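# Assemble two printed toy parts to match the sample

## Task

Join the two printed parts so that they look like the finished example on the stand (the object is only a toy). The task fails if the robot topples or ends up leaning, or if anything is knocked over or moved out of the work area.

## Robot and tools

ROBOT. A wheeled base that drives straight or turns in place (it cannot go sideways) carries a lifting column. On the column are a tiltable head with two cameras and two six-joint arms, left and right, each ending in a two-finger gripper. Shoulder height S = 0.90 m + column_m. Folded, as at the start, the robot is 0.73 m long, 0.62 m wide and S + 0.43 m tall, with its front 0.40 m ahead of the column.

FRAMES. Base frame, in metres: origin on the floor between the drive wheels, under the column; x forward, y left, z up. left_hand and right_hand are given in this frame as the point where the fingers meet (the tips reach 8 mm further). The hand's z axis is the finger direction and its y axis runs along the opening; quat_wxyz gives the orientation. The odometry frame is the base frame at the start. base_odometry counts only wheel turns, so slip shows up as travel. Its heading is in rad, from -3.142 to 3.142, positive to the left.

move. Sends one action and returns state plus images. The action keys are:
- base: an object with exactly one key. translate_m is a relative drive in metres, forward positive, from -3 to 3. rotate_rad is a relative turn in radians, counter-clockwise from above (left) positive, from -3.2 to 3.2. Both count from the base position in the last state report, or from where the base is if a move was still running.
- joints: a single object for the whole robot, keyed by joint name. Each value is an absolute target. column_m 0 to 0.8 m. head_tilt_rad -0.61 to 1.308 (0 is about level, positive tilts down). For each arm: joint1 -2.879 to 2.879, joint2 0 to 3.141, joint3 0 to 3.019, joint4 -1.692 to 1.57, joint5 -1.57 to 1.57 (positive swings the hand to the robot's right), joint6 -2.094 to 2.094 (positive rolls clockwise seen from behind), all in rad. Gripper (left_gripper_m, right_gripper_m) 0 to 0.093 m, the gap between fingertips. A status reads done within about ±0.005 m for the column, ±0.03 to ±0.14 rad for the joints, and ±0.003 m for the grippers.
- speeds: caps for this action only. translate_m is 0.05 to 0.8 m/s and rotate_rad is 0.1 to 1 rad/s; the maximum is the default.
- min_time_s: 0.1 to 8 s, the shortest duration allowed for each arm and gripper motion.
Other arguments are cameras (list from cam_head_left, cam_head_right, cam_left_wrist, cam_right_wrist, nav_camera, or all) and blocking. Blocking true, the default, waits until everything rests; false returns within about 0.5 s while motion continues. A newer move overrides only the joints or base it names. A single action runs for at most 15 s.

ARM GEOMETRY (approximate). With joint1 at -1.57 for the left arm or 1.57 for the right, and joints 5 and 6 at 0, the arm moves in a vertical plane pointing forward, 0.23 m to that side. Let a = j2 - 0.35, b = 1.05 + j2 - j3 and c = b - j4. The hand is then 0.12 + 0.39 sin a + 0.38 cos b + 0.25 cos c ahead and S + 0.39 cos a - 0.38 sin b - 0.25 sin c high. For example, 0.92, 0.78 and 0.14 give 0.60 m ahead and 0.25 m below S. The real hand may sit up to about 7 cm lower or closer than this, or 14 cm with a heavy load. Rely on the reported hand position. A target within about 0.03 rad of the current reading (0.08 rad for joints 2 and 3) may not move the joint at all. To touch something gently, approach in steps of about 0.05 rad.

GRIPPER. The fingers are 7 cm long. If the reading stays at least 0.003 m above the target, the gripper is holding something. To release, command an opening well above the reading. Holding on a hard part, the reading can be a few mm off the part's width.

OTHER TOOLS. wait: seconds from 0 to 10, plus cameras; returns early once earlier moves have finished. stop: brakes every running motion. zoom_image: camera, and region [x0, y0, x1, y1] in pixels of that camera's latest image, at most 504 by 504. finished_scene: scene 1; ends everything and cannot be undone. The assembly must hold on its own afterwards.

RESULTS. A move line shows done or the worst status. base_status and joint_status report moving, done, off_target, contact_stop, time_out, not_followed or limit_stop_at_motor_heat. on_its_own lists what the robot did without being told to; held at shows a target, not a reading. joint command not followed means a safety check blocked the arm for being close to the other arm or the body. Back the joints you just moved off by at least 0.05 rad. If turned_by_wheels and turned_by_imu differ by over about 4% and at least 0.05 rad, the base slipped or hit something. The result also gives base_tilt in degrees, motor_effort in percent (peak in brackets), wheel_motors_off, joint torques and motor temperatures per arm.

CAUTIONS. If a call is refused or an unplanned stop happens, the later move, wait and finished_scene calls in that reply are skipped. Never let the arms strike or squeeze each other. Avoid fast, wide arm swings, which overshoot and rock or tip the robot. Don't drop parts or release them while they move, and don't ram fixed objects. A blocked arm keeps pushing and heats its motors; at 100 °C that arm goes limp. To relieve the push, send back its reported joint positions. The column halts with contact_stop when a hand touches down. Below column_m 0.3, arm motion may hit the housing or floor. A base stalled by an obstacle needs to back off 0.05 m.

Each tool is called in YAML: its name, and indented under it one key for each argument.

## Session

move:

Scene clock: 0.00 s.
Joint torques (N m): no reading
Motor temperatures (°C): left_arm=[33 36 31 32 36 31 28] | right_arm=[30 36 31 33 35 35 35]
Heat: left arm: hottest shoulder 36 °C; right arm: hottest shoulder 36 °C.
base_odometry: x=+0.000 y=+0.000 heading=+0.000
turned_by_wheels: +0.000
turned_by_imu: +0.000
base_tilt: forward=+0.0 right=+0.0
base_status: not commanded
joint_positions: column_m=+0.554 head_tilt_rad=+0.876 left_joint1_rad=-1.563 left_joint2_rad=+0.861 left_joint3_rad=+0.387 left_joint4_rad=-0.943 left_joint5_rad=-0.024 left_joint6_rad=-0.086 left_gripper_m=+0.09396 right_joint1_rad=+1.578 right_joint2_rad=+0.879 right_joint3_rad=+0.388 right_joint4_rad=-0.946 right_joint5_rad=-0.046 right_joint6_rad=-0.089 right_gripper_m=+0.09396
joint_status: not commanded
wheel_motors_off: 0
motor_effort: left_wheel=+3 right_wheel=+6
left_hand: x=+0.1390 y=+0.2303 z=+1.2545 quat_wxyz=(+0.431, +0.037, -0.901, -0.032) (m; base frame)
right_hand: x=+0.1358 y=-0.2160 z=+1.2546 quat_wxyz=(+0.439, +0.033, -0.897, -0.042) (m; base frame)
pictures: cam_head_left, cam_head_right, cam_left_wrist, cam_right_wrist, nav_camera

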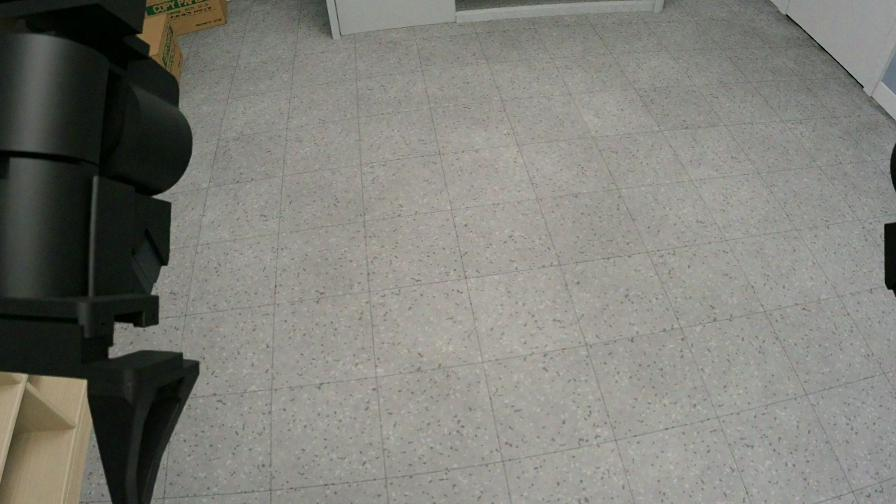

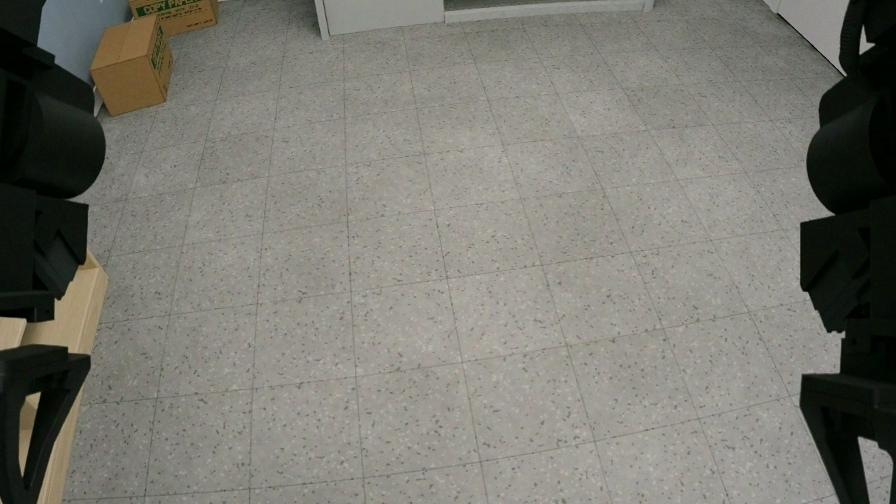

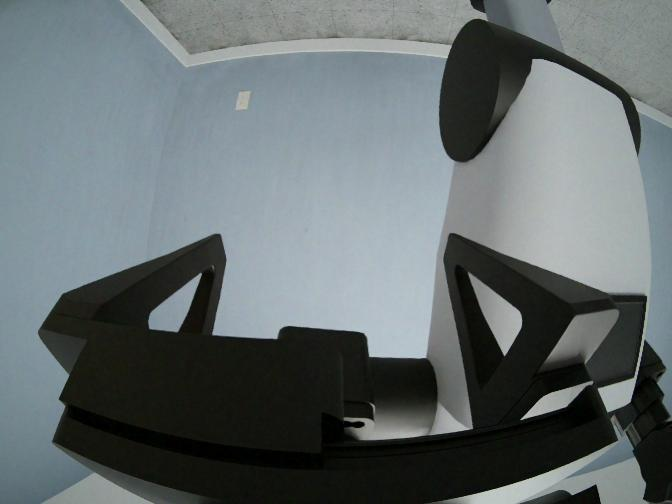

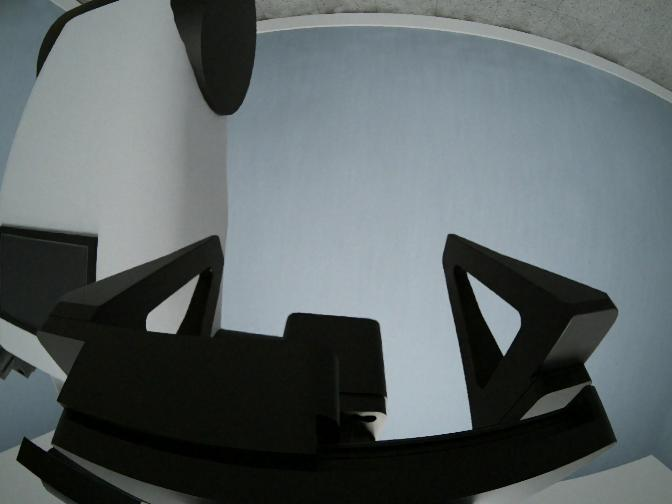

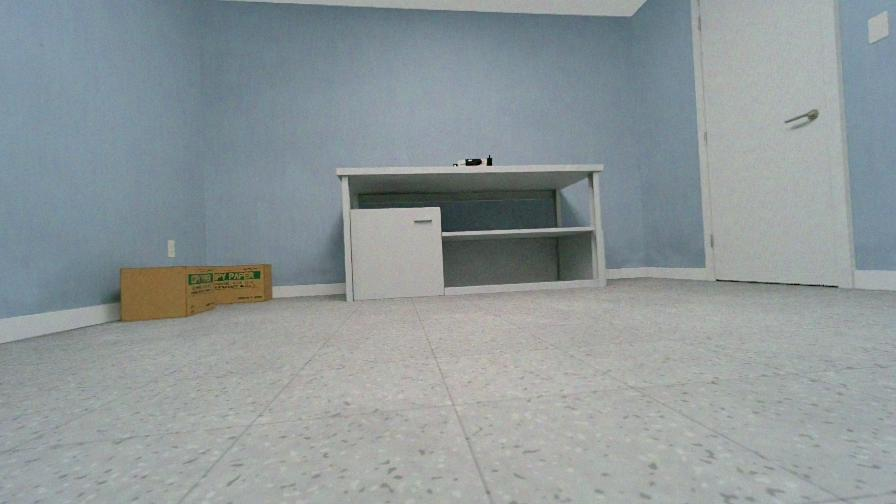

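zoom_image:
  camera: "nav_camera"
  region: [330, 130, 620, 310]

move:
  joints: {"head_tilt_rad":0.3}
  cameras: ["cam_head_left","cam_head_right"]

Scaled by 1.738.

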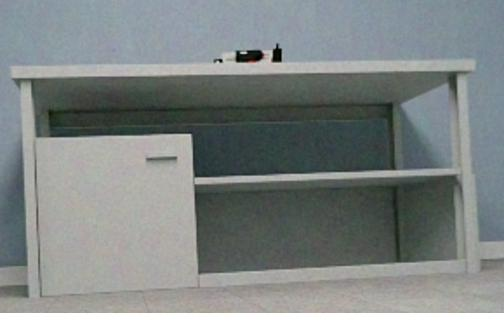

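Scene clock: 1.17 s.
Joint torques (N m): left_arm=[0.62 -6.59 -1.05 -1.66 0.06 0.15] | right_arm=[0.5 -6.18 -1.5 -1.26 -0.06 0.16]
Heat: left arm: hottest shoulder 36 °C; right arm: hottest shoulder 36 °C.
move: done
base_odometry: x=+0.000 y=+0.000 heading=+0.000
turned_by_wheels: +0.000
turned_by_imu: +0.000
base_tilt: forward=-0.1 right=+0.0
base_status: not commanded
joint_positions: column_m=+0.554 head_tilt_rad=+0.319 left_joint1_rad=-1.563 left_joint2_rad=+0.861 left_joint3_rad=+0.387 left_joint4_rad=-0.943 left_joint5_rad=-0.024 left_joint6_rad=-0.086 left_gripper_m=+0.09396 right_joint1_rad=+1.578 right_joint2_rad=+0.879 right_joint3_rad=+0.388 right_joint4_rad=-0.946 right_joint5_rad=-0.046 right_joint6_rad=-0.089 right_gripper_m=+0.09396
joint_status: all done
wheel_motors_off: 0
motor_effort: left_wheel=+3(4) right_wheel=+6(7)
left_hand: x=+0.1390 y=+0.2303 z=+1.2545 quat_wxyz=(+0.431, +0.037, -0.901, -0.032) (m; base frame)
right_hand: x=+0.1358 y=-0.2160 z=+1.2546 quat_wxyz=(+0.439, +0.033, -0.897, -0.042) (m; base frame)
pictures: cam_head_left, cam_head_right
camera_calibration:
cam_head_left: T_world_to_cam=[[0.0478095, -0.998831, -0.00718201, 0.041764], [-0.274647, -0.00623232, -0.961525, 1.49568], [0.960356, 0.0479425, -0.274623, 0.298735], [0, 0, 0, 1]] pos_world=[0.121895, 0.0367146, 1.52048]
cam_head_right: T_world_to_cam=[[0.0494524, -0.998743, -0.00823175, -0.0148288], [-0.273843, -0.00563236, -0.961758, 1.49571], [0.960502, 0.0498155, -0.273778, 0.297613], [0, 0, 0, 1]] pos_world=[0.124464, -0.0212116, 1.51987]

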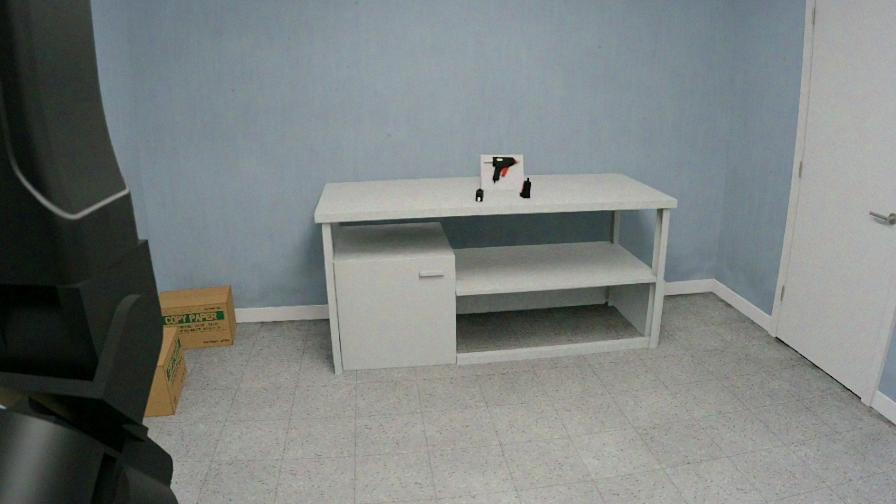

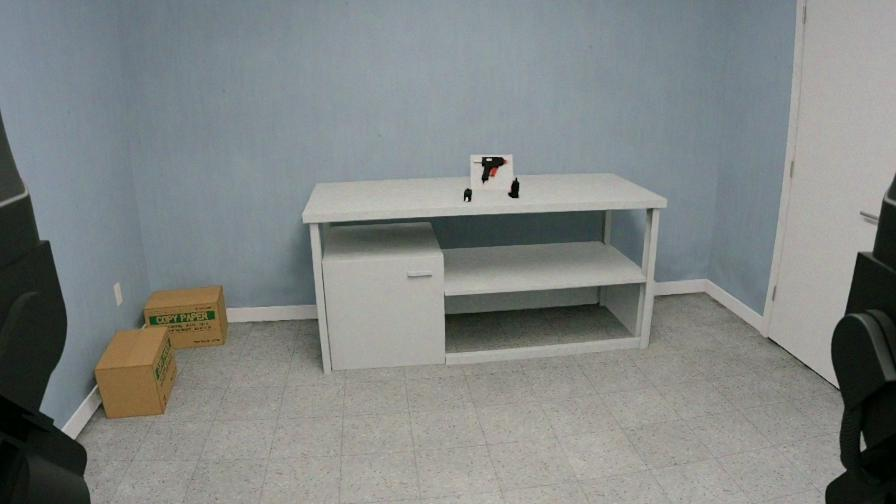

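move:
  base: {"rotate_rad":-0.08}

move:
  base: {"translate_m":1.7}

move:
  joints: {"head_tilt_rad":0.5}
  base: {"rotate_rad":0.235}
  cameras: ["cam_head_left","cam_head_right","nav_camera"]

zoom_image:
  camera: "cam_head_left"
  region: [350, 60, 750, 300]

Scene clock: 3.43 s.
Joint torques (N m): left_arm=[0.38 -7.18 -1.03 -1.7 0.09 0.14] | right_arm=[0.09 -6.36 -1.36 -1.25 -0.1 0.1]
Heat: left arm: hottest shoulder 36 °C; right arm: hottest shoulder 36 °C.
move: done
base_odometry: x=+0.000 y=+0.000 heading=-0.078
turned_by_wheels: -0.078
turned_by_imu: -0.076
base_tilt: forward=-0.1 right=+0.0
base_status: done
joint_positions: column_m=+0.554 head_tilt_rad=+0.319 left_joint1_rad=-1.563 left_joint2_rad=+0.861 left_joint3_rad=+0.387 left_joint4_rad=-0.943 left_joint5_rad=-0.024 left_joint6_rad=-0.086 left_gripper_m=+0.09396 right_joint1_rad=+1.578 right_joint2_rad=+0.879 right_joint3_rad=+0.388 right_joint4_rad=-0.946 right_joint5_rad=-0.046 right_joint6_rad=-0.089 right_gripper_m=+0.09396
joint_status: not commanded
wheel_motors_off: 0
motor_effort: left_wheel=+1(35) right_wheel=-1(37)
left_hand: x=+0.1390 y=+0.2303 z=+1.2545 quat_wxyz=(+0.431, +0.037, -0.901, -0.032) (m; base frame)
right_hand: x=+0.1358 y=-0.2161 z=+1.2546 quat_wxyz=(+0.439, +0.033, -0.897, -0.042) (m; base frame)
pictures: none

Scene clock: 7.57 s.
Joint torques (N m): left_arm=[0.79 -7.06 -0.77 -1.95 0.06 0.17] | right_arm=[1.03 -6.3 -1.2 -1.2 -0.08 0.11]
Heat: left arm: hottest shoulder 36 °C; right arm: hottest shoulder 36 °C.
move: done
base_odometry: x=+1.695 y=-0.133 heading=-0.078
turned_by_wheels: +0.001
turned_by_imu: -0.003
base_tilt: forward=-0.1 right=+0.0
base_status: done
joint_positions: column_m=+0.554 head_tilt_rad=+0.319 left_joint1_rad=-1.563 left_joint2_rad=+0.861 left_joint3_rad=+0.388 left_joint4_rad=-0.943 left_joint5_rad=-0.024 left_joint6_rad=-0.086 left_gripper_m=+0.09396 right_joint1_rad=+1.578 right_joint2_rad=+0.879 right_joint3_rad=+0.388 right_joint4_rad=-0.946 right_joint5_rad=-0.046 right_joint6_rad=-0.089 right_gripper_m=+0.09396
joint_status: not commanded
wheel_motors_off: 0
motor_effort: left_wheel=+1(41) right_wheel=-1(50)
left_hand: x=+0.1396 y=+0.2303 z=+1.2543 quat_wxyz=(+0.431, +0.037, -0.901, -0.032) (m; base frame)
right_hand: x=+0.1358 y=-0.2161 z=+1.2546 quat_wxyz=(+0.439, +0.033, -0.897, -0.042) (m; base frame)
pictures: none

Scene clock: 9.00 s.
Joint torques (N m): left_arm=[0.09 -7.18 -1.07 -1.76 0.11 0.15] | right_arm=[0.21 -6.24 -1.14 -1.2 -0.11 0.17]
Heat: left arm: hottest shoulder 36 °C; right arm: hottest shoulder 36 °C.
move: done
base_odometry: x=+1.695 y=-0.132 heading=+0.156
turned_by_wheels: +0.234
turned_by_imu: +0.227
base_tilt: forward=+0.0 right=+0.0
base_status: done
joint_positions: column_m=+0.554 head_tilt_rad=+0.504 left_joint1_rad=-1.563 left_joint2_rad=+0.861 left_joint3_rad=+0.388 left_joint4_rad=-0.943 left_joint5_rad=-0.024 left_joint6_rad=-0.086 left_gripper_m=+0.09396 right_joint1_rad=+1.578 right_joint2_rad=+0.879 right_joint3_rad=+0.388 right_joint4_rad=-0.946 right_joint5_rad=-0.046 right_joint6_rad=-0.089 right_gripper_m=+0.09396
joint_status: all done
wheel_motors_off: 0
motor_effort: left_wheel=-2(50) right_wheel=+0(30)
left_hand: x=+0.1396 y=+0.2303 z=+1.2543 quat_wxyz=(+0.431, +0.037, -0.901, -0.032) (m; base frame)
right_hand: x=+0.1358 y=-0.2161 z=+1.2546 quat_wxyz=(+0.439, +0.033, -0.897, -0.042) (m; base frame)
pictures: cam_head_left, cam_head_right, nav_camera
camera_calibration:
cam_head_left: T_world_to_cam=[[0.0456802, -0.998831, -0.0158365, 0.055199], [-0.446483, -0.0062327, -0.89477, 1.40144], [0.893625, 0.047944, -0.446246, 0.566382], [0, 0, 0, 1]] pos_world=[0.117066, 0.0367146, 1.50759]
cam_head_right: T_world_to_cam=[[0.0471025, -0.998742, -0.01717, -0.000944551], [-0.445737, -0.00563274, -0.895146, 1.40176], [0.893924, 0.049817, -0.445441, 0.565348], [0, 0, 0, 1]] pos_world=[0.11948, -0.0212116, 1.50659]

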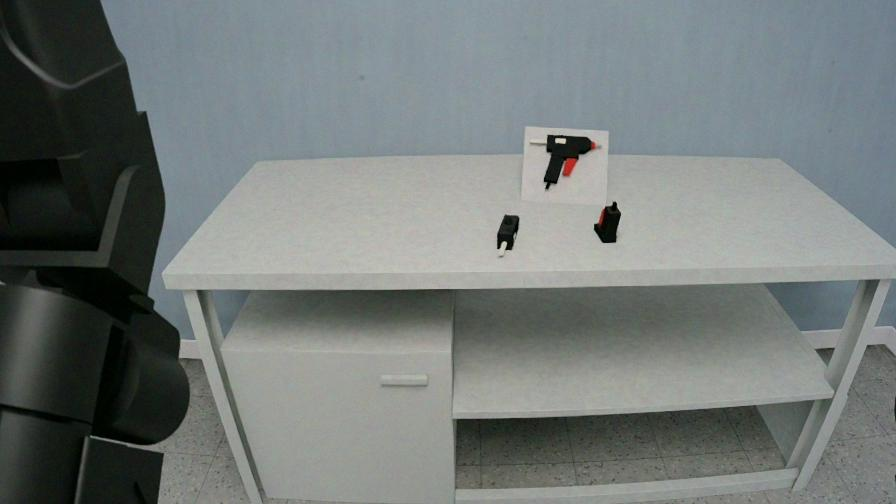

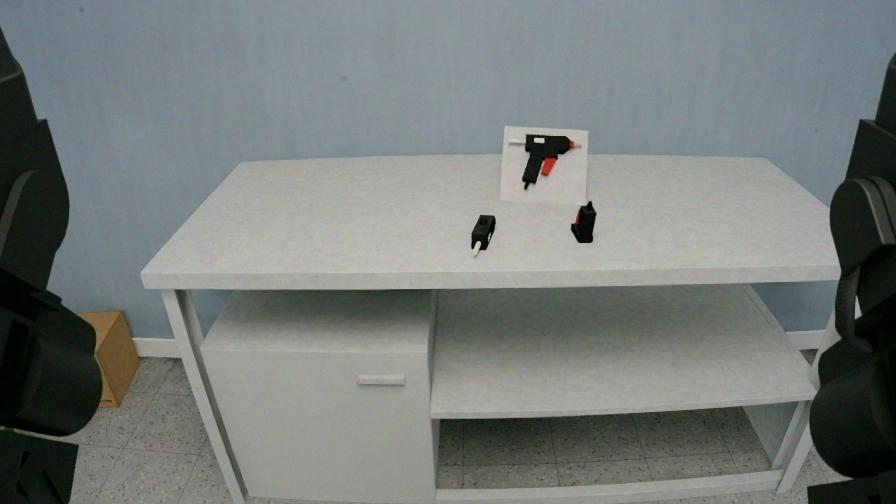

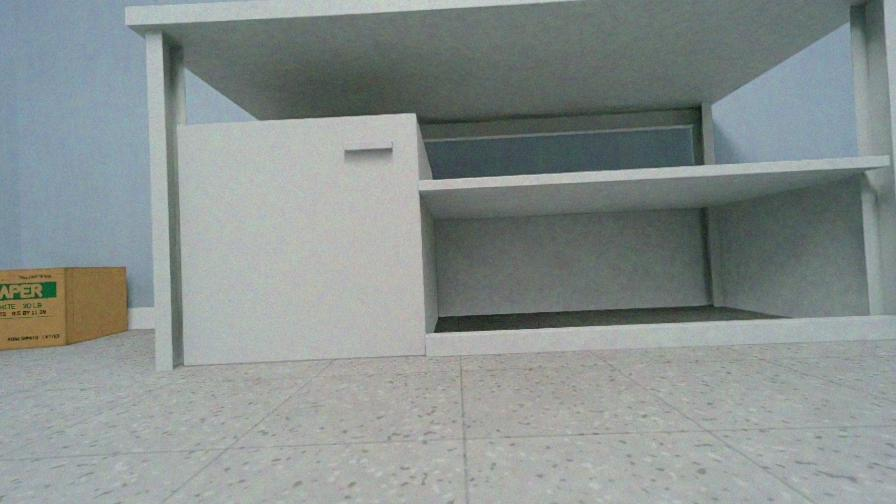

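Scaled by 1.260.

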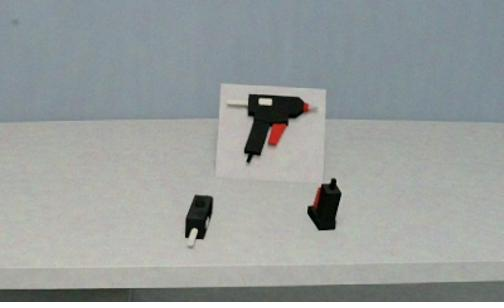

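move:
  base: {"rotate_rad":-0.3}

move:
  base: {"translate_m":0.63}

move:
  joints: {"head_tilt_rad":0.75}
  base: {"rotate_rad":0.3}
  cameras: ["cam_head_left","cam_head_right","nav_camera"]

zoom_image:
  camera: "cam_head_left"
  region: [300, 0, 700, 300]

zoom_image:
  camera: "cam_head_right"
  region: [250, 0, 650, 300]

Scene clock: 11.53 s.
Joint torques (N m): left_arm=[0.62 -7.3 -0.94 -1.76 0.07 0.14] | right_arm=[0.79 -6.3 -1.35 -1.21 -0.12 0.15]
Heat: left arm: hottest shoulder 36 °C; right arm: hottest shoulder 36 °C.
move: done
base_odometry: x=+1.695 y=-0.133 heading=-0.142
turned_by_wheels: -0.298
turned_by_imu: -0.288
base_tilt: forward=-0.1 right=+0.0
base_status: done
joint_positions: column_m=+0.554 head_tilt_rad=+0.504 left_joint1_rad=-1.563 left_joint2_rad=+0.861 left_joint3_rad=+0.388 left_joint4_rad=-0.943 left_joint5_rad=-0.024 left_joint6_rad=-0.086 left_gripper_m=+0.09396 right_joint1_rad=+1.578 right_joint2_rad=+0.879 right_joint3_rad=+0.388 right_joint4_rad=-0.946 right_joint5_rad=-0.046 right_joint6_rad=-0.089 right_gripper_m=+0.09396
joint_status: not commanded
wheel_motors_off: 0
motor_effort: left_wheel=+1(53) right_wheel=+0(32)
left_hand: x=+0.1396 y=+0.2303 z=+1.2543 quat_wxyz=(+0.431, +0.037, -0.901, -0.032) (m; base frame)
right_hand: x=+0.1358 y=-0.2161 z=+1.2546 quat_wxyz=(+0.439, +0.033, -0.897, -0.042) (m; base frame)
pictures: none

Scene clock: 14.23 s.
Joint torques (N m): left_arm=[0.21 -8.06 -1.2 -1.68 0.08 0.17] | right_arm=[0.5 -6.01 -1.55 -1.24 -0.1 0.15]
Heat: left arm: hottest shoulder 36 °C; right arm: hottest shoulder 36 °C.
move: done
base_odometry: x=+2.319 y=-0.222 heading=-0.142
turned_by_wheels: +0.000
turned_by_imu: -0.002
base_tilt: forward=+0.0 right=-0.1
base_status: done
joint_positions: column_m=+0.554 head_tilt_rad=+0.504 left_joint1_rad=-1.563 left_joint2_rad=+0.861 left_joint3_rad=+0.389 left_joint4_rad=-0.943 left_joint5_rad=-0.024 left_joint6_rad=-0.086 left_gripper_m=+0.09396 right_joint1_rad=+1.578 right_joint2_rad=+0.879 right_joint3_rad=+0.391 right_joint4_rad=-0.946 right_joint5_rad=-0.046 right_joint6_rad=-0.089 right_gripper_m=+0.09396
joint_status: not commanded
wheel_motors_off: 0
motor_effort: left_wheel=+0(37) right_wheel=+1(54)
left_hand: x=+0.1403 y=+0.2303 z=+1.2541 quat_wxyz=(+0.430, +0.037, -0.901, -0.032) (m; base frame)
right_hand: x=+0.1371 y=-0.2161 z=+1.2542 quat_wxyz=(+0.438, +0.033, -0.897, -0.042) (m; base frame)
pictures: none

Scene clock: 15.77 s.
Joint torques (N m): left_arm=[0.56 -7.06 -1.14 -1.7 0.07 0.14] | right_arm=[-0.5 -6.36 -1.47 -1.2 -0.09 0.14]
Heat: left arm: hottest shoulder 36 °C; right arm: hottest shoulder 36 °C.
move: done
base_odometry: x=+2.320 y=-0.222 heading=+0.157
turned_by_wheels: +0.299
turned_by_imu: +0.291
base_tilt: forward=+0.0 right=+0.0
base_status: done
joint_positions: column_m=+0.554 head_tilt_rad=+0.752 left_joint1_rad=-1.563 left_joint2_rad=+0.861 left_joint3_rad=+0.389 left_joint4_rad=-0.943 left_joint5_rad=-0.024 left_joint6_rad=-0.086 left_gripper_m=+0.09396 right_joint1_rad=+1.578 right_joint2_rad=+0.879 right_joint3_rad=+0.391 right_joint4_rad=-0.946 right_joint5_rad=-0.046 right_joint6_rad=-0.089 right_gripper_m=+0.09396
joint_status: all done
wheel_motors_off: 0
motor_effort: left_wheel=-2(51) right_wheel=+0(32)
left_hand: x=+0.1403 y=+0.2303 z=+1.2541 quat_wxyz=(+0.430, +0.037, -0.901, -0.032) (m; base frame)
right_hand: x=+0.1371 y=-0.2161 z=+1.2542 quat_wxyz=(+0.438, +0.033, -0.897, -0.042) (m; base frame)
pictures: cam_head_left, cam_head_right, nav_camera
camera_calibration:
cam_head_left: T_world_to_cam=[[0.0403924, -0.998831, -0.0265662, 0.0719862], [-0.652534, -0.00623459, -0.757734, 1.20071], [0.756682, 0.047942, -0.652023, 0.890101], [0, 0, 0, 1]] pos_world=[0.107073, 0.0367146, 1.4921]
cam_head_right: T_world_to_cam=[[0.0414437, -0.998743, -0.0282082, 0.0163355], [-0.651903, -0.00563462, -0.758282, 1.2013], [0.757169, 0.049815, -0.651316, 0.889198], [0, 0, 0, 1]] pos_world=[0.10918, -0.0212115, 1.49053]

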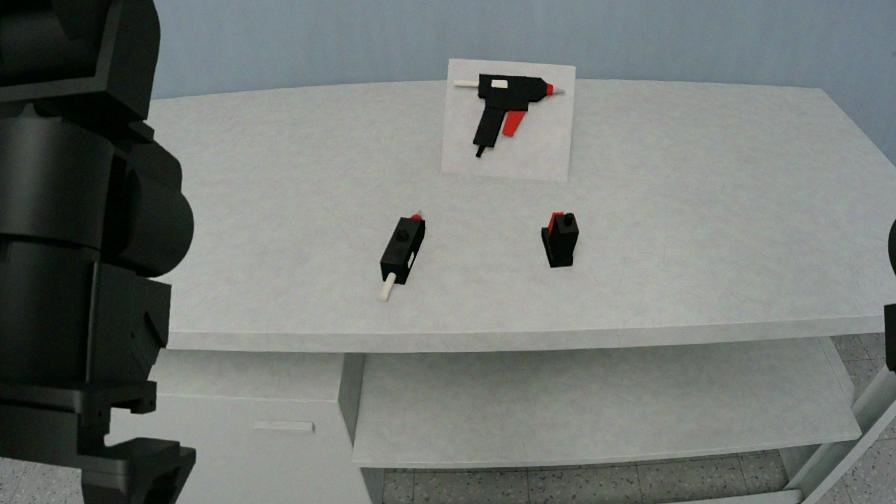

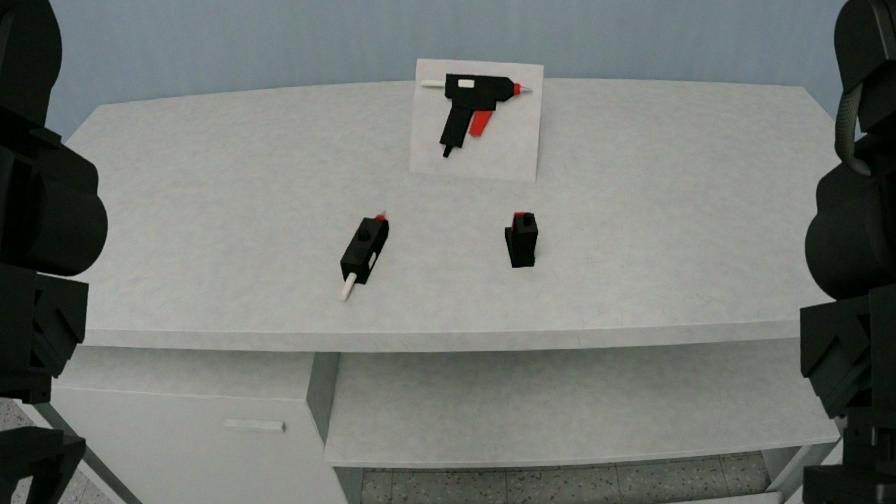

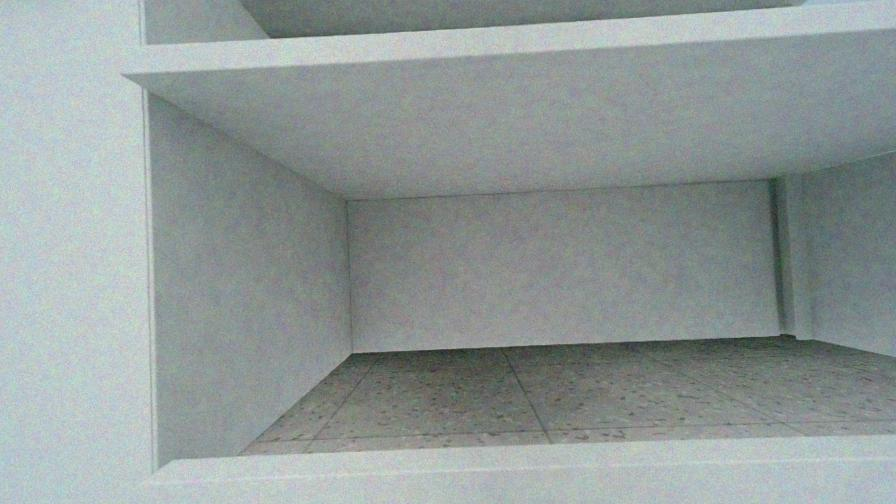

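Scaled by 1.260.

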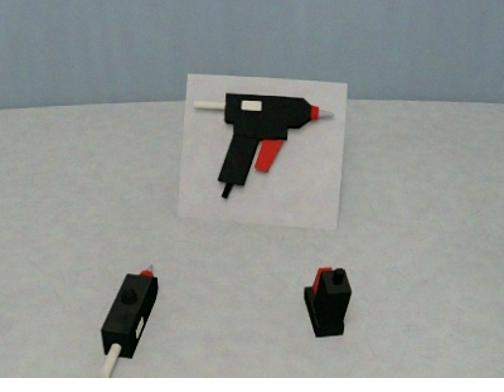

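Scaled by 1.260.

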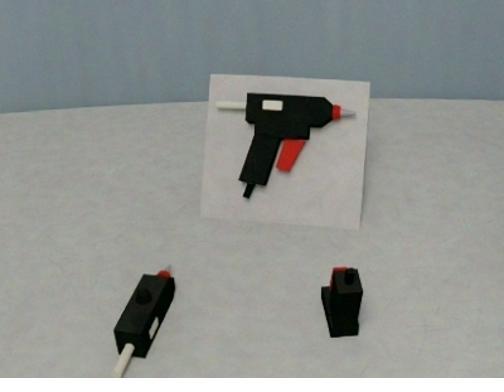

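move:
  base: {"translate_m":0.14}
  speeds: {"translate_m":0.2}
  joints: {"head_tilt_rad":0.95}
  cameras: ["cam_head_left","cam_head_right","nav_camera"]

zoom_image:
  camera: "cam_head_left"
  region: [330, 80, 630, 320]

zoom_image:
  camera: "cam_head_right"
  region: [280, 80, 580, 320]

Scene clock: 18.53 s.
Joint torques (N m): left_arm=[0.56 -7.36 -1.03 -1.74 0.05 0.19] | right_arm=[-0.09 -5.54 -1.51 -1.33 -0.1 0.17]
Heat: left arm: hottest shoulder 36 °C; right arm: hottest shoulder 36 °C.
move: done
base_odometry: x=+2.458 y=-0.200 heading=+0.158
turned_by_wheels: +0.001
turned_by_imu: +0.001
base_tilt: forward=-0.1 right=+0.0
base_status: done
joint_positions: column_m=+0.554 head_tilt_rad=+0.951 left_joint1_rad=-1.563 left_joint2_rad=+0.861 left_joint3_rad=+0.389 left_joint4_rad=-0.943 left_joint5_rad=-0.024 left_joint6_rad=-0.086 left_gripper_m=+0.09396 right_joint1_rad=+1.578 right_joint2_rad=+0.879 right_joint3_rad=+0.389 right_joint4_rad=-0.946 right_joint5_rad=-0.046 right_joint6_rad=-0.089 right_gripper_m=+0.09396
joint_status: all done
wheel_motors_off: 0
motor_effort: left_wheel=+1(51) right_wheel=-1(43)
left_hand: x=+0.1398 y=+0.2303 z=+1.2542 quat_wxyz=(+0.431, +0.037, -0.901, -0.032) (m; base frame)
right_hand: x=+0.1363 y=-0.2161 z=+1.2545 quat_wxyz=(+0.439, +0.033, -0.897, -0.042) (m; base frame)
pictures: cam_head_left, cam_head_right, nav_camera
camera_calibration:
cam_head_left: T_world_to_cam=[[0.0343571, -0.99883, -0.0340182, 0.0837644], [-0.789219, -0.00623266, -0.61408, 0.986361], [0.61315, 0.0479458, -0.78851, 1.10749], [0, 0, 0, 1]] pos_world=[0.0965212, 0.0367146, 1.48182]
cam_head_right: T_world_to_cam=[[0.0350638, -0.998742, -0.0358353, 0.0284018], [-0.788708, -0.00563269, -0.614742, 0.987073], [0.613767, 0.0498188, -0.787914, 1.10676], [0, 0, 0, 1]] pos_world=[0.0982235, -0.0212116, 1.47984]

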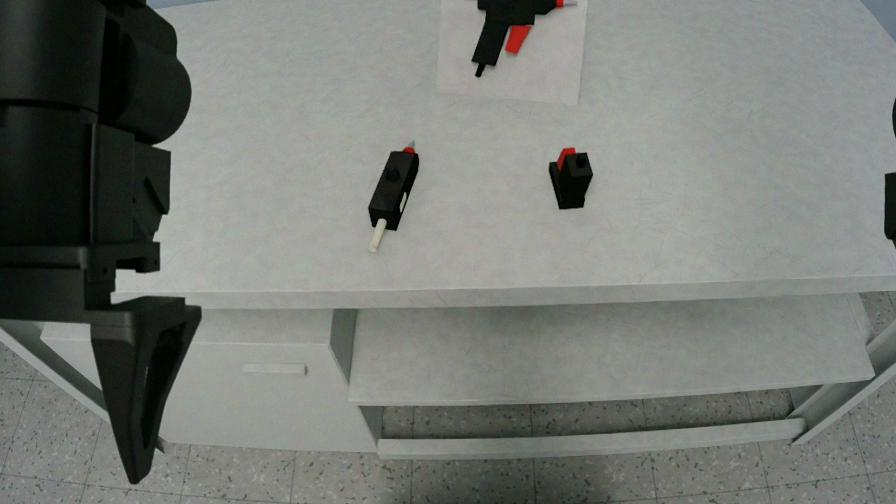

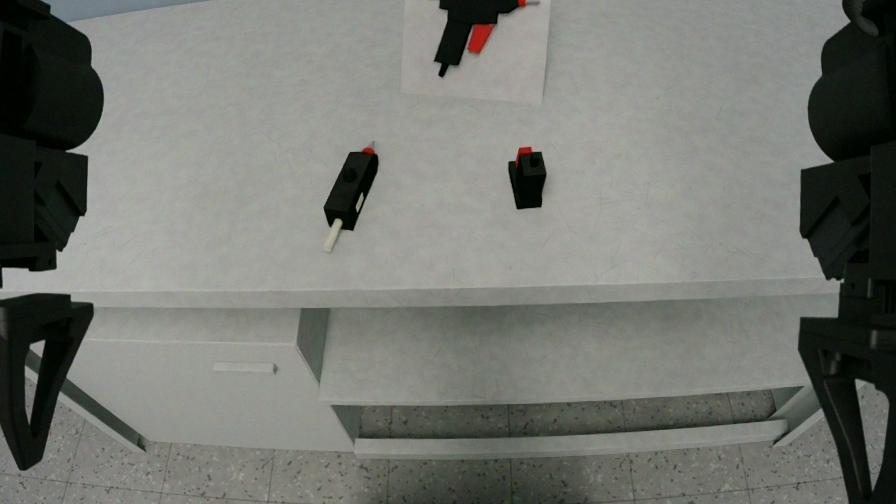

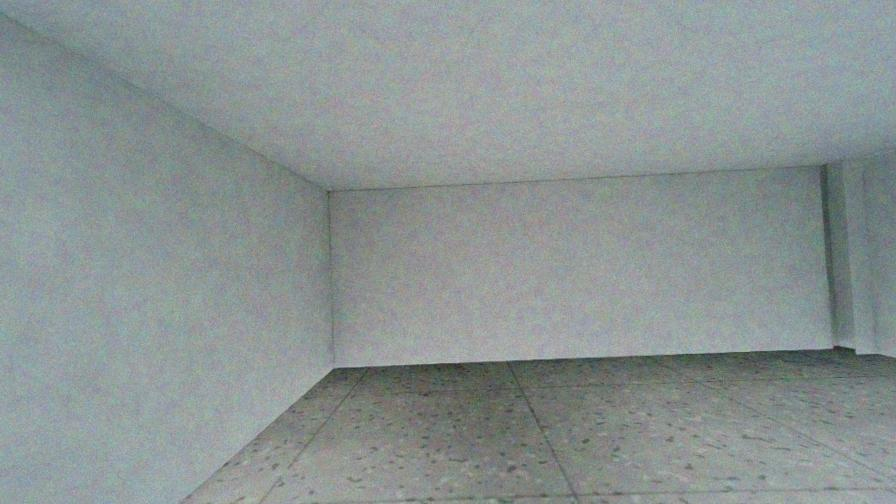

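Scaled by 1.680.

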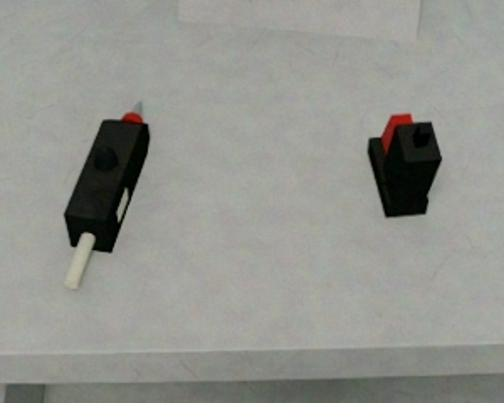

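Scaled by 1.680.

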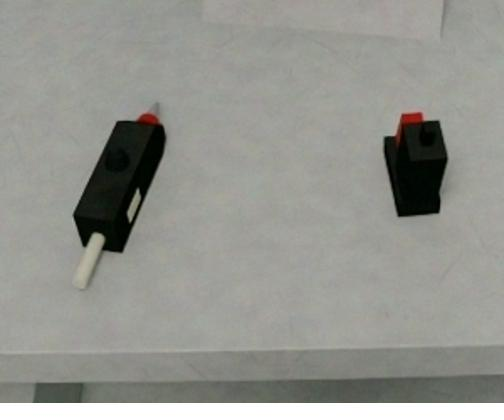

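move:
  joints: {"column_m":0.754}

move:
  joints: {"right_joint1_rad":1.8,"right_joint2_rad":1.389,"right_joint3_rad":1.373,"right_joint4_rad":-0.505,"right_joint5_rad":0.2,"right_joint6_rad":0.0,"right_gripper_m":0.09}
  min_time_s: 4
  cameras: ["cam_head_left","cam_head_right","cam_right_wrist"]

Scene clock: 24.60 s.
Joint torques (N m): left_arm=[0.26 -6.83 -1.06 -1.66 0.1 0.14] | right_arm=[0.5 -5.66 -1.42 -1.28 -0.08 0.13]
Heat: left arm: hottest shoulder 36 °C; right arm: hottest shoulder 36 °C.
move: done
base_odometry: x=+2.458 y=-0.200 heading=+0.158
turned_by_wheels: +0.000
turned_by_imu: +0.001
base_tilt: forward=-0.2 right=-0.1
base_status: not commanded
joint_positions: column_m=+0.754 head_tilt_rad=+0.951 left_joint1_rad=-1.563 left_joint2_rad=+0.861 left_joint3_rad=+0.389 left_joint4_rad=-0.943 left_joint5_rad=-0.024 left_joint6_rad=-0.086 left_gripper_m=+0.09396 right_joint1_rad=+1.578 right_joint2_rad=+0.879 right_joint3_rad=+0.389 right_joint4_rad=-0.946 right_joint5_rad=-0.046 right_joint6_rad=-0.089 right_gripper_m=+0.09396
joint_status: all done
wheel_motors_off: 0
motor_effort: left_wheel=+3(3) right_wheel=-1(2)
left_hand: x=+0.1398 y=+0.2303 z=+1.4541 quat_wxyz=(+0.431, +0.037, -0.901, -0.032) (m; base frame)
right_hand: x=+0.1363 y=-0.2161 z=+1.4544 quat_wxyz=(+0.439, +0.033, -0.897, -0.042) (m; base frame)
pictures: none

Scene clock: 28.90 s.
Joint torques (N m): left_arm=[0.67 -7.12 -1.11 -1.76 0.09 0.15] | right_arm=[4.13 -15.85 4.9 0.34 0.05 0.23]
Heat: left arm: hottest shoulder 36 °C; right arm: hottest shoulder 36 °C.
move: done
base_odometry: x=+2.458 y=-0.200 heading=+0.158
turned_by_wheels: +0.000
turned_by_imu: +0.000
base_tilt: forward=-0.1 right=+0.0
base_status: not commanded
joint_positions: column_m=+0.754 head_tilt_rad=+0.951 left_joint1_rad=-1.563 left_joint2_rad=+0.861 left_joint3_rad=+0.389 left_joint4_rad=-0.943 left_joint5_rad=-0.024 left_joint6_rad=-0.086 left_gripper_m=+0.09396 right_joint1_rad=+1.785 right_joint2_rad=+1.384 right_joint3_rad=+1.343 right_joint4_rad=-0.515 right_joint5_rad=+0.198 right_joint6_rad=-0.013 right_gripper_m=+0.09007
joint_status: all done
wheel_motors_off: 0
motor_effort: left_wheel=+3(4) right_wheel=-2(3)
left_hand: x=+0.1398 y=+0.2303 z=+1.4541 quat_wxyz=(+0.431, +0.037, -0.901, -0.032) (m; base frame)
right_hand: x=+0.6213 y=-0.1297 z=+1.2745 quat_wxyz=(+0.011, +0.063, -0.998, +0.007) (m; base frame)
pictures: cam_head_left, cam_head_right, cam_right_wrist
camera_calibration:
cam_head_left: T_world_to_cam=[[0.0343571, -0.99883, -0.0340182, 0.0905646], [-0.789219, -0.00623266, -0.61408, 1.10912], [0.61315, 0.0479458, -0.78851, 1.26511], [0, 0, 0, 1]] pos_world=[0.0965212, 0.0367146, 1.68172]
cam_head_right: T_world_to_cam=[[0.0350638, -0.998742, -0.0358353, 0.0355652], [-0.788708, -0.00563269, -0.614742, 1.10996], [0.613767, 0.0498188, -0.787914, 1.26426], [0, 0, 0, 1]] pos_world=[0.0982235, -0.0212116, 1.67974]
cam_right_wrist: T_world_to_cam=[[0.143616, -0.989546, 0.0131705, -0.235387], [-0.794989, -0.107433, 0.597035, -0.276475], [-0.589379, -0.0962145, -0.802107, 1.50048], [0, 0, 0, 1]] pos_world=[0.698363, -0.11826, 1.37171]

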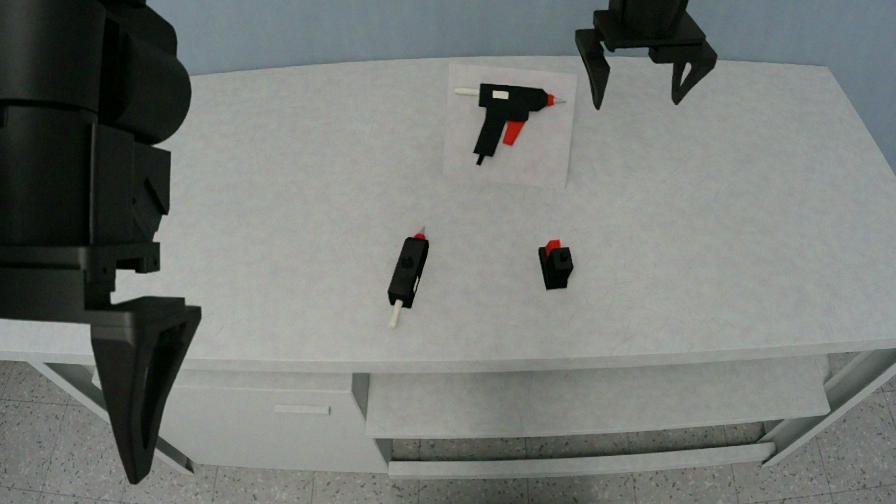

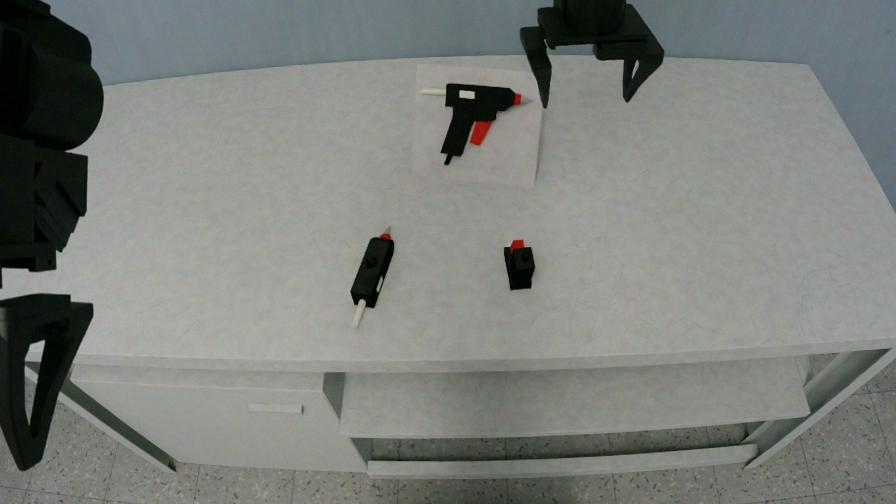

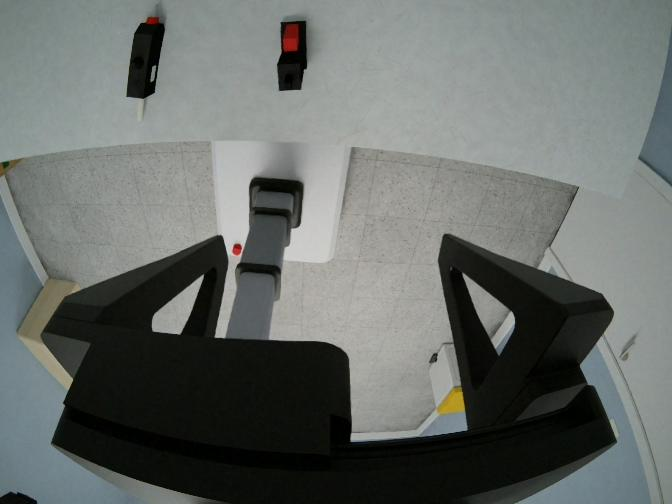

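move:
  joints: {"right_joint1_rad":1.885,"right_joint2_rad":1.422,"right_joint3_rad":1.464,"right_joint4_rad":-0.562,"right_joint5_rad":0.275,"right_joint6_rad":0.0}

move:
  joints: {"column_m":0.6}
  cameras: ["cam_head_left","cam_head_right","cam_right_wrist"]

zoom_image:
  camera: "cam_right_wrist"
  region: [80, 0, 480, 250]

zoom_image:
  camera: "cam_head_left"
  region: [330, 80, 700, 320]

Scene clock: 30.97 s.
Joint torques (N m): left_arm=[0.91 -7 -1.16 -1.83 0.07 0.17] | right_arm=[3.6 -17.55 4.79 -0.05 0.03 0.22]
Heat: left arm: hottest shoulder 36 °C; right arm: hottest shoulder 36 °C.
move: done
base_odometry: x=+2.458 y=-0.200 heading=+0.158
turned_by_wheels: +0.000
turned_by_imu: +0.000
base_tilt: forward=+0.1 right=-0.1
base_status: not commanded
joint_positions: column_m=+0.754 head_tilt_rad=+0.951 left_joint1_rad=-1.563 left_joint2_rad=+0.861 left_joint3_rad=+0.389 left_joint4_rad=-0.943 left_joint5_rad=-0.024 left_joint6_rad=-0.086 left_gripper_m=+0.09396 right_joint1_rad=+1.893 right_joint2_rad=+1.432 right_joint3_rad=+1.441 right_joint4_rad=-0.557 right_joint5_rad=+0.273 right_joint6_rad=-0.012 right_gripper_m=+0.09007
joint_status: all done
wheel_motors_off: 0
motor_effort: left_wheel=+4(4) right_wheel=-3(3)
left_hand: x=+0.1398 y=+0.2303 z=+1.4541 quat_wxyz=(+0.431, +0.037, -0.901, -0.032) (m; base frame)
right_hand: x=+0.6436 y=-0.0719 z=+1.2799 quat_wxyz=(+0.001, +0.089, -0.996, -0.002) (m; base frame)
pictures: none

Scene clock: 33.53 s.
Joint torques (N m): left_arm=[0.56 -7.3 -0.98 -1.85 0.08 0.15] | right_arm=[2.9 -17.14 4.75 -0.06 0.04 0.27]
Heat: left arm: hottest shoulder 36 °C; right arm: hottest shoulder 36 °C.
move: done
base_odometry: x=+2.458 y=-0.200 heading=+0.158
turned_by_wheels: +0.000
turned_by_imu: +0.000
base_tilt: forward=-0.1 right=+0.1
base_status: not commanded
joint_positions: column_m=+0.600 head_tilt_rad=+0.951 left_joint1_rad=-1.563 left_joint2_rad=+0.861 left_joint3_rad=+0.389 left_joint4_rad=-0.943 left_joint5_rad=-0.024 left_joint6_rad=-0.086 left_gripper_m=+0.09396 right_joint1_rad=+1.893 right_joint2_rad=+1.432 right_joint3_rad=+1.441 right_joint4_rad=-0.557 right_joint5_rad=+0.273 right_joint6_rad=-0.012 right_gripper_m=+0.09007
joint_status: all done
wheel_motors_off: 0
motor_effort: left_wheel=+3(4) right_wheel=-3(3)
left_hand: x=+0.1398 y=+0.2303 z=+1.3003 quat_wxyz=(+0.431, +0.037, -0.901, -0.032) (m; base frame)
right_hand: x=+0.6436 y=-0.0719 z=+1.1260 quat_wxyz=(+0.001, +0.089, -0.996, -0.002) (m; base frame)
pictures: cam_head_left, cam_head_right, cam_right_wrist
camera_calibration:
cam_head_left: T_world_to_cam=[[0.0343571, -0.99883, -0.0340182, 0.0853326], [-0.789219, -0.00623266, -0.61408, 1.01467], [0.61315, 0.0479458, -0.78851, 1.14384], [0, 0, 0, 1]] pos_world=[0.0965212, 0.0367146, 1.52792]
cam_head_right: T_world_to_cam=[[0.0350638, -0.998742, -0.0358353, 0.0300538], [-0.788708, -0.00563269, -0.614742, 1.01541], [0.613767, 0.0498188, -0.787914, 1.14308], [0, 0, 0, 1]] pos_world=[0.0982235, -0.0212116, 1.52594]
cam_right_wrist: T_world_to_cam=[[0.195379, -0.980722, -0.00349429, -0.193402], [-0.798445, -0.161132, 0.580106, -0.146479], [-0.569485, -0.11055, -0.814534, 1.40021], [0, 0, 0, 1]] pos_world=[0.718232, -0.0584817, 1.22482]

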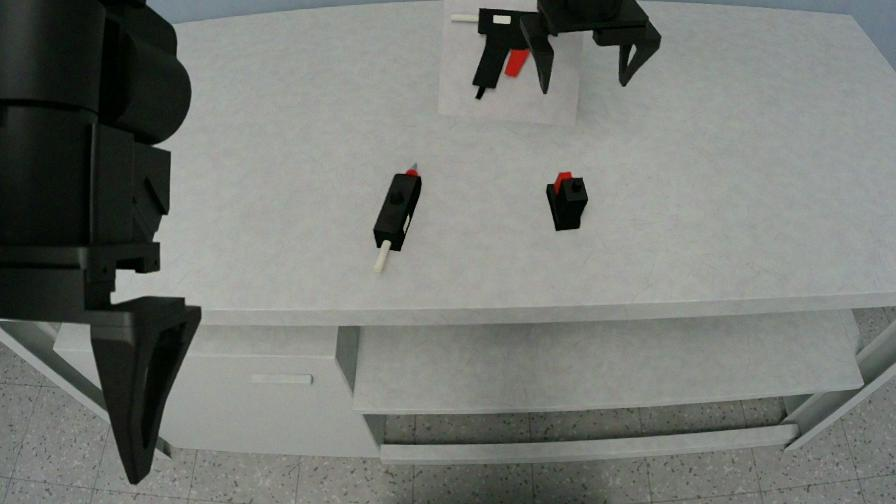

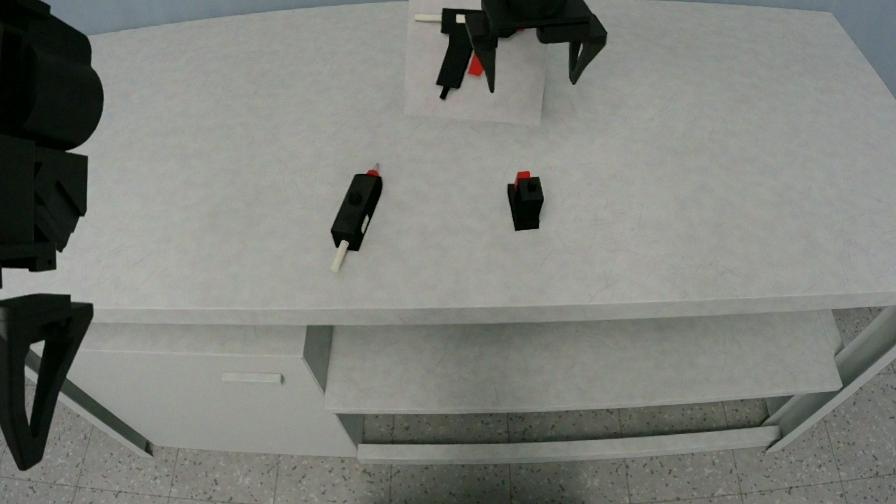

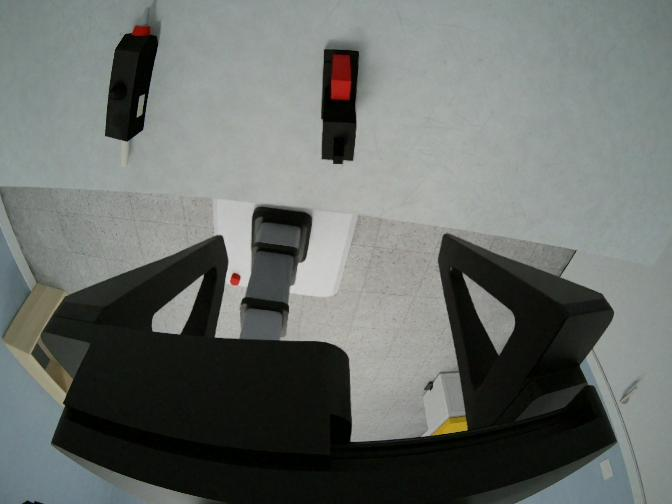

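Scaled by 1.260 from the camera's 672x504 image, which has a finer 960x720 frame.

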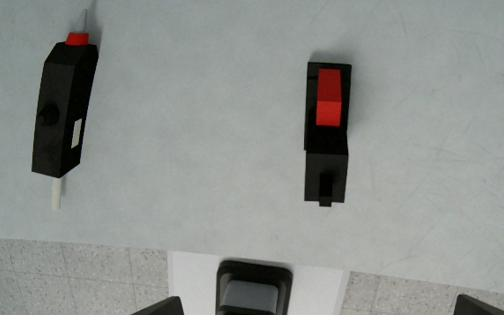

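Scaled by 1.362.

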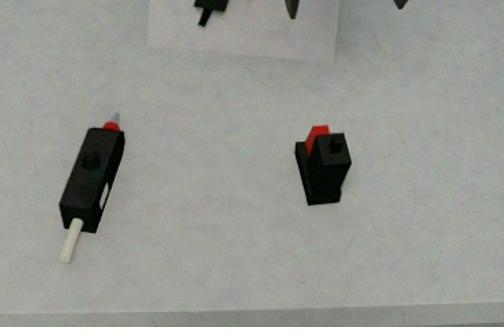

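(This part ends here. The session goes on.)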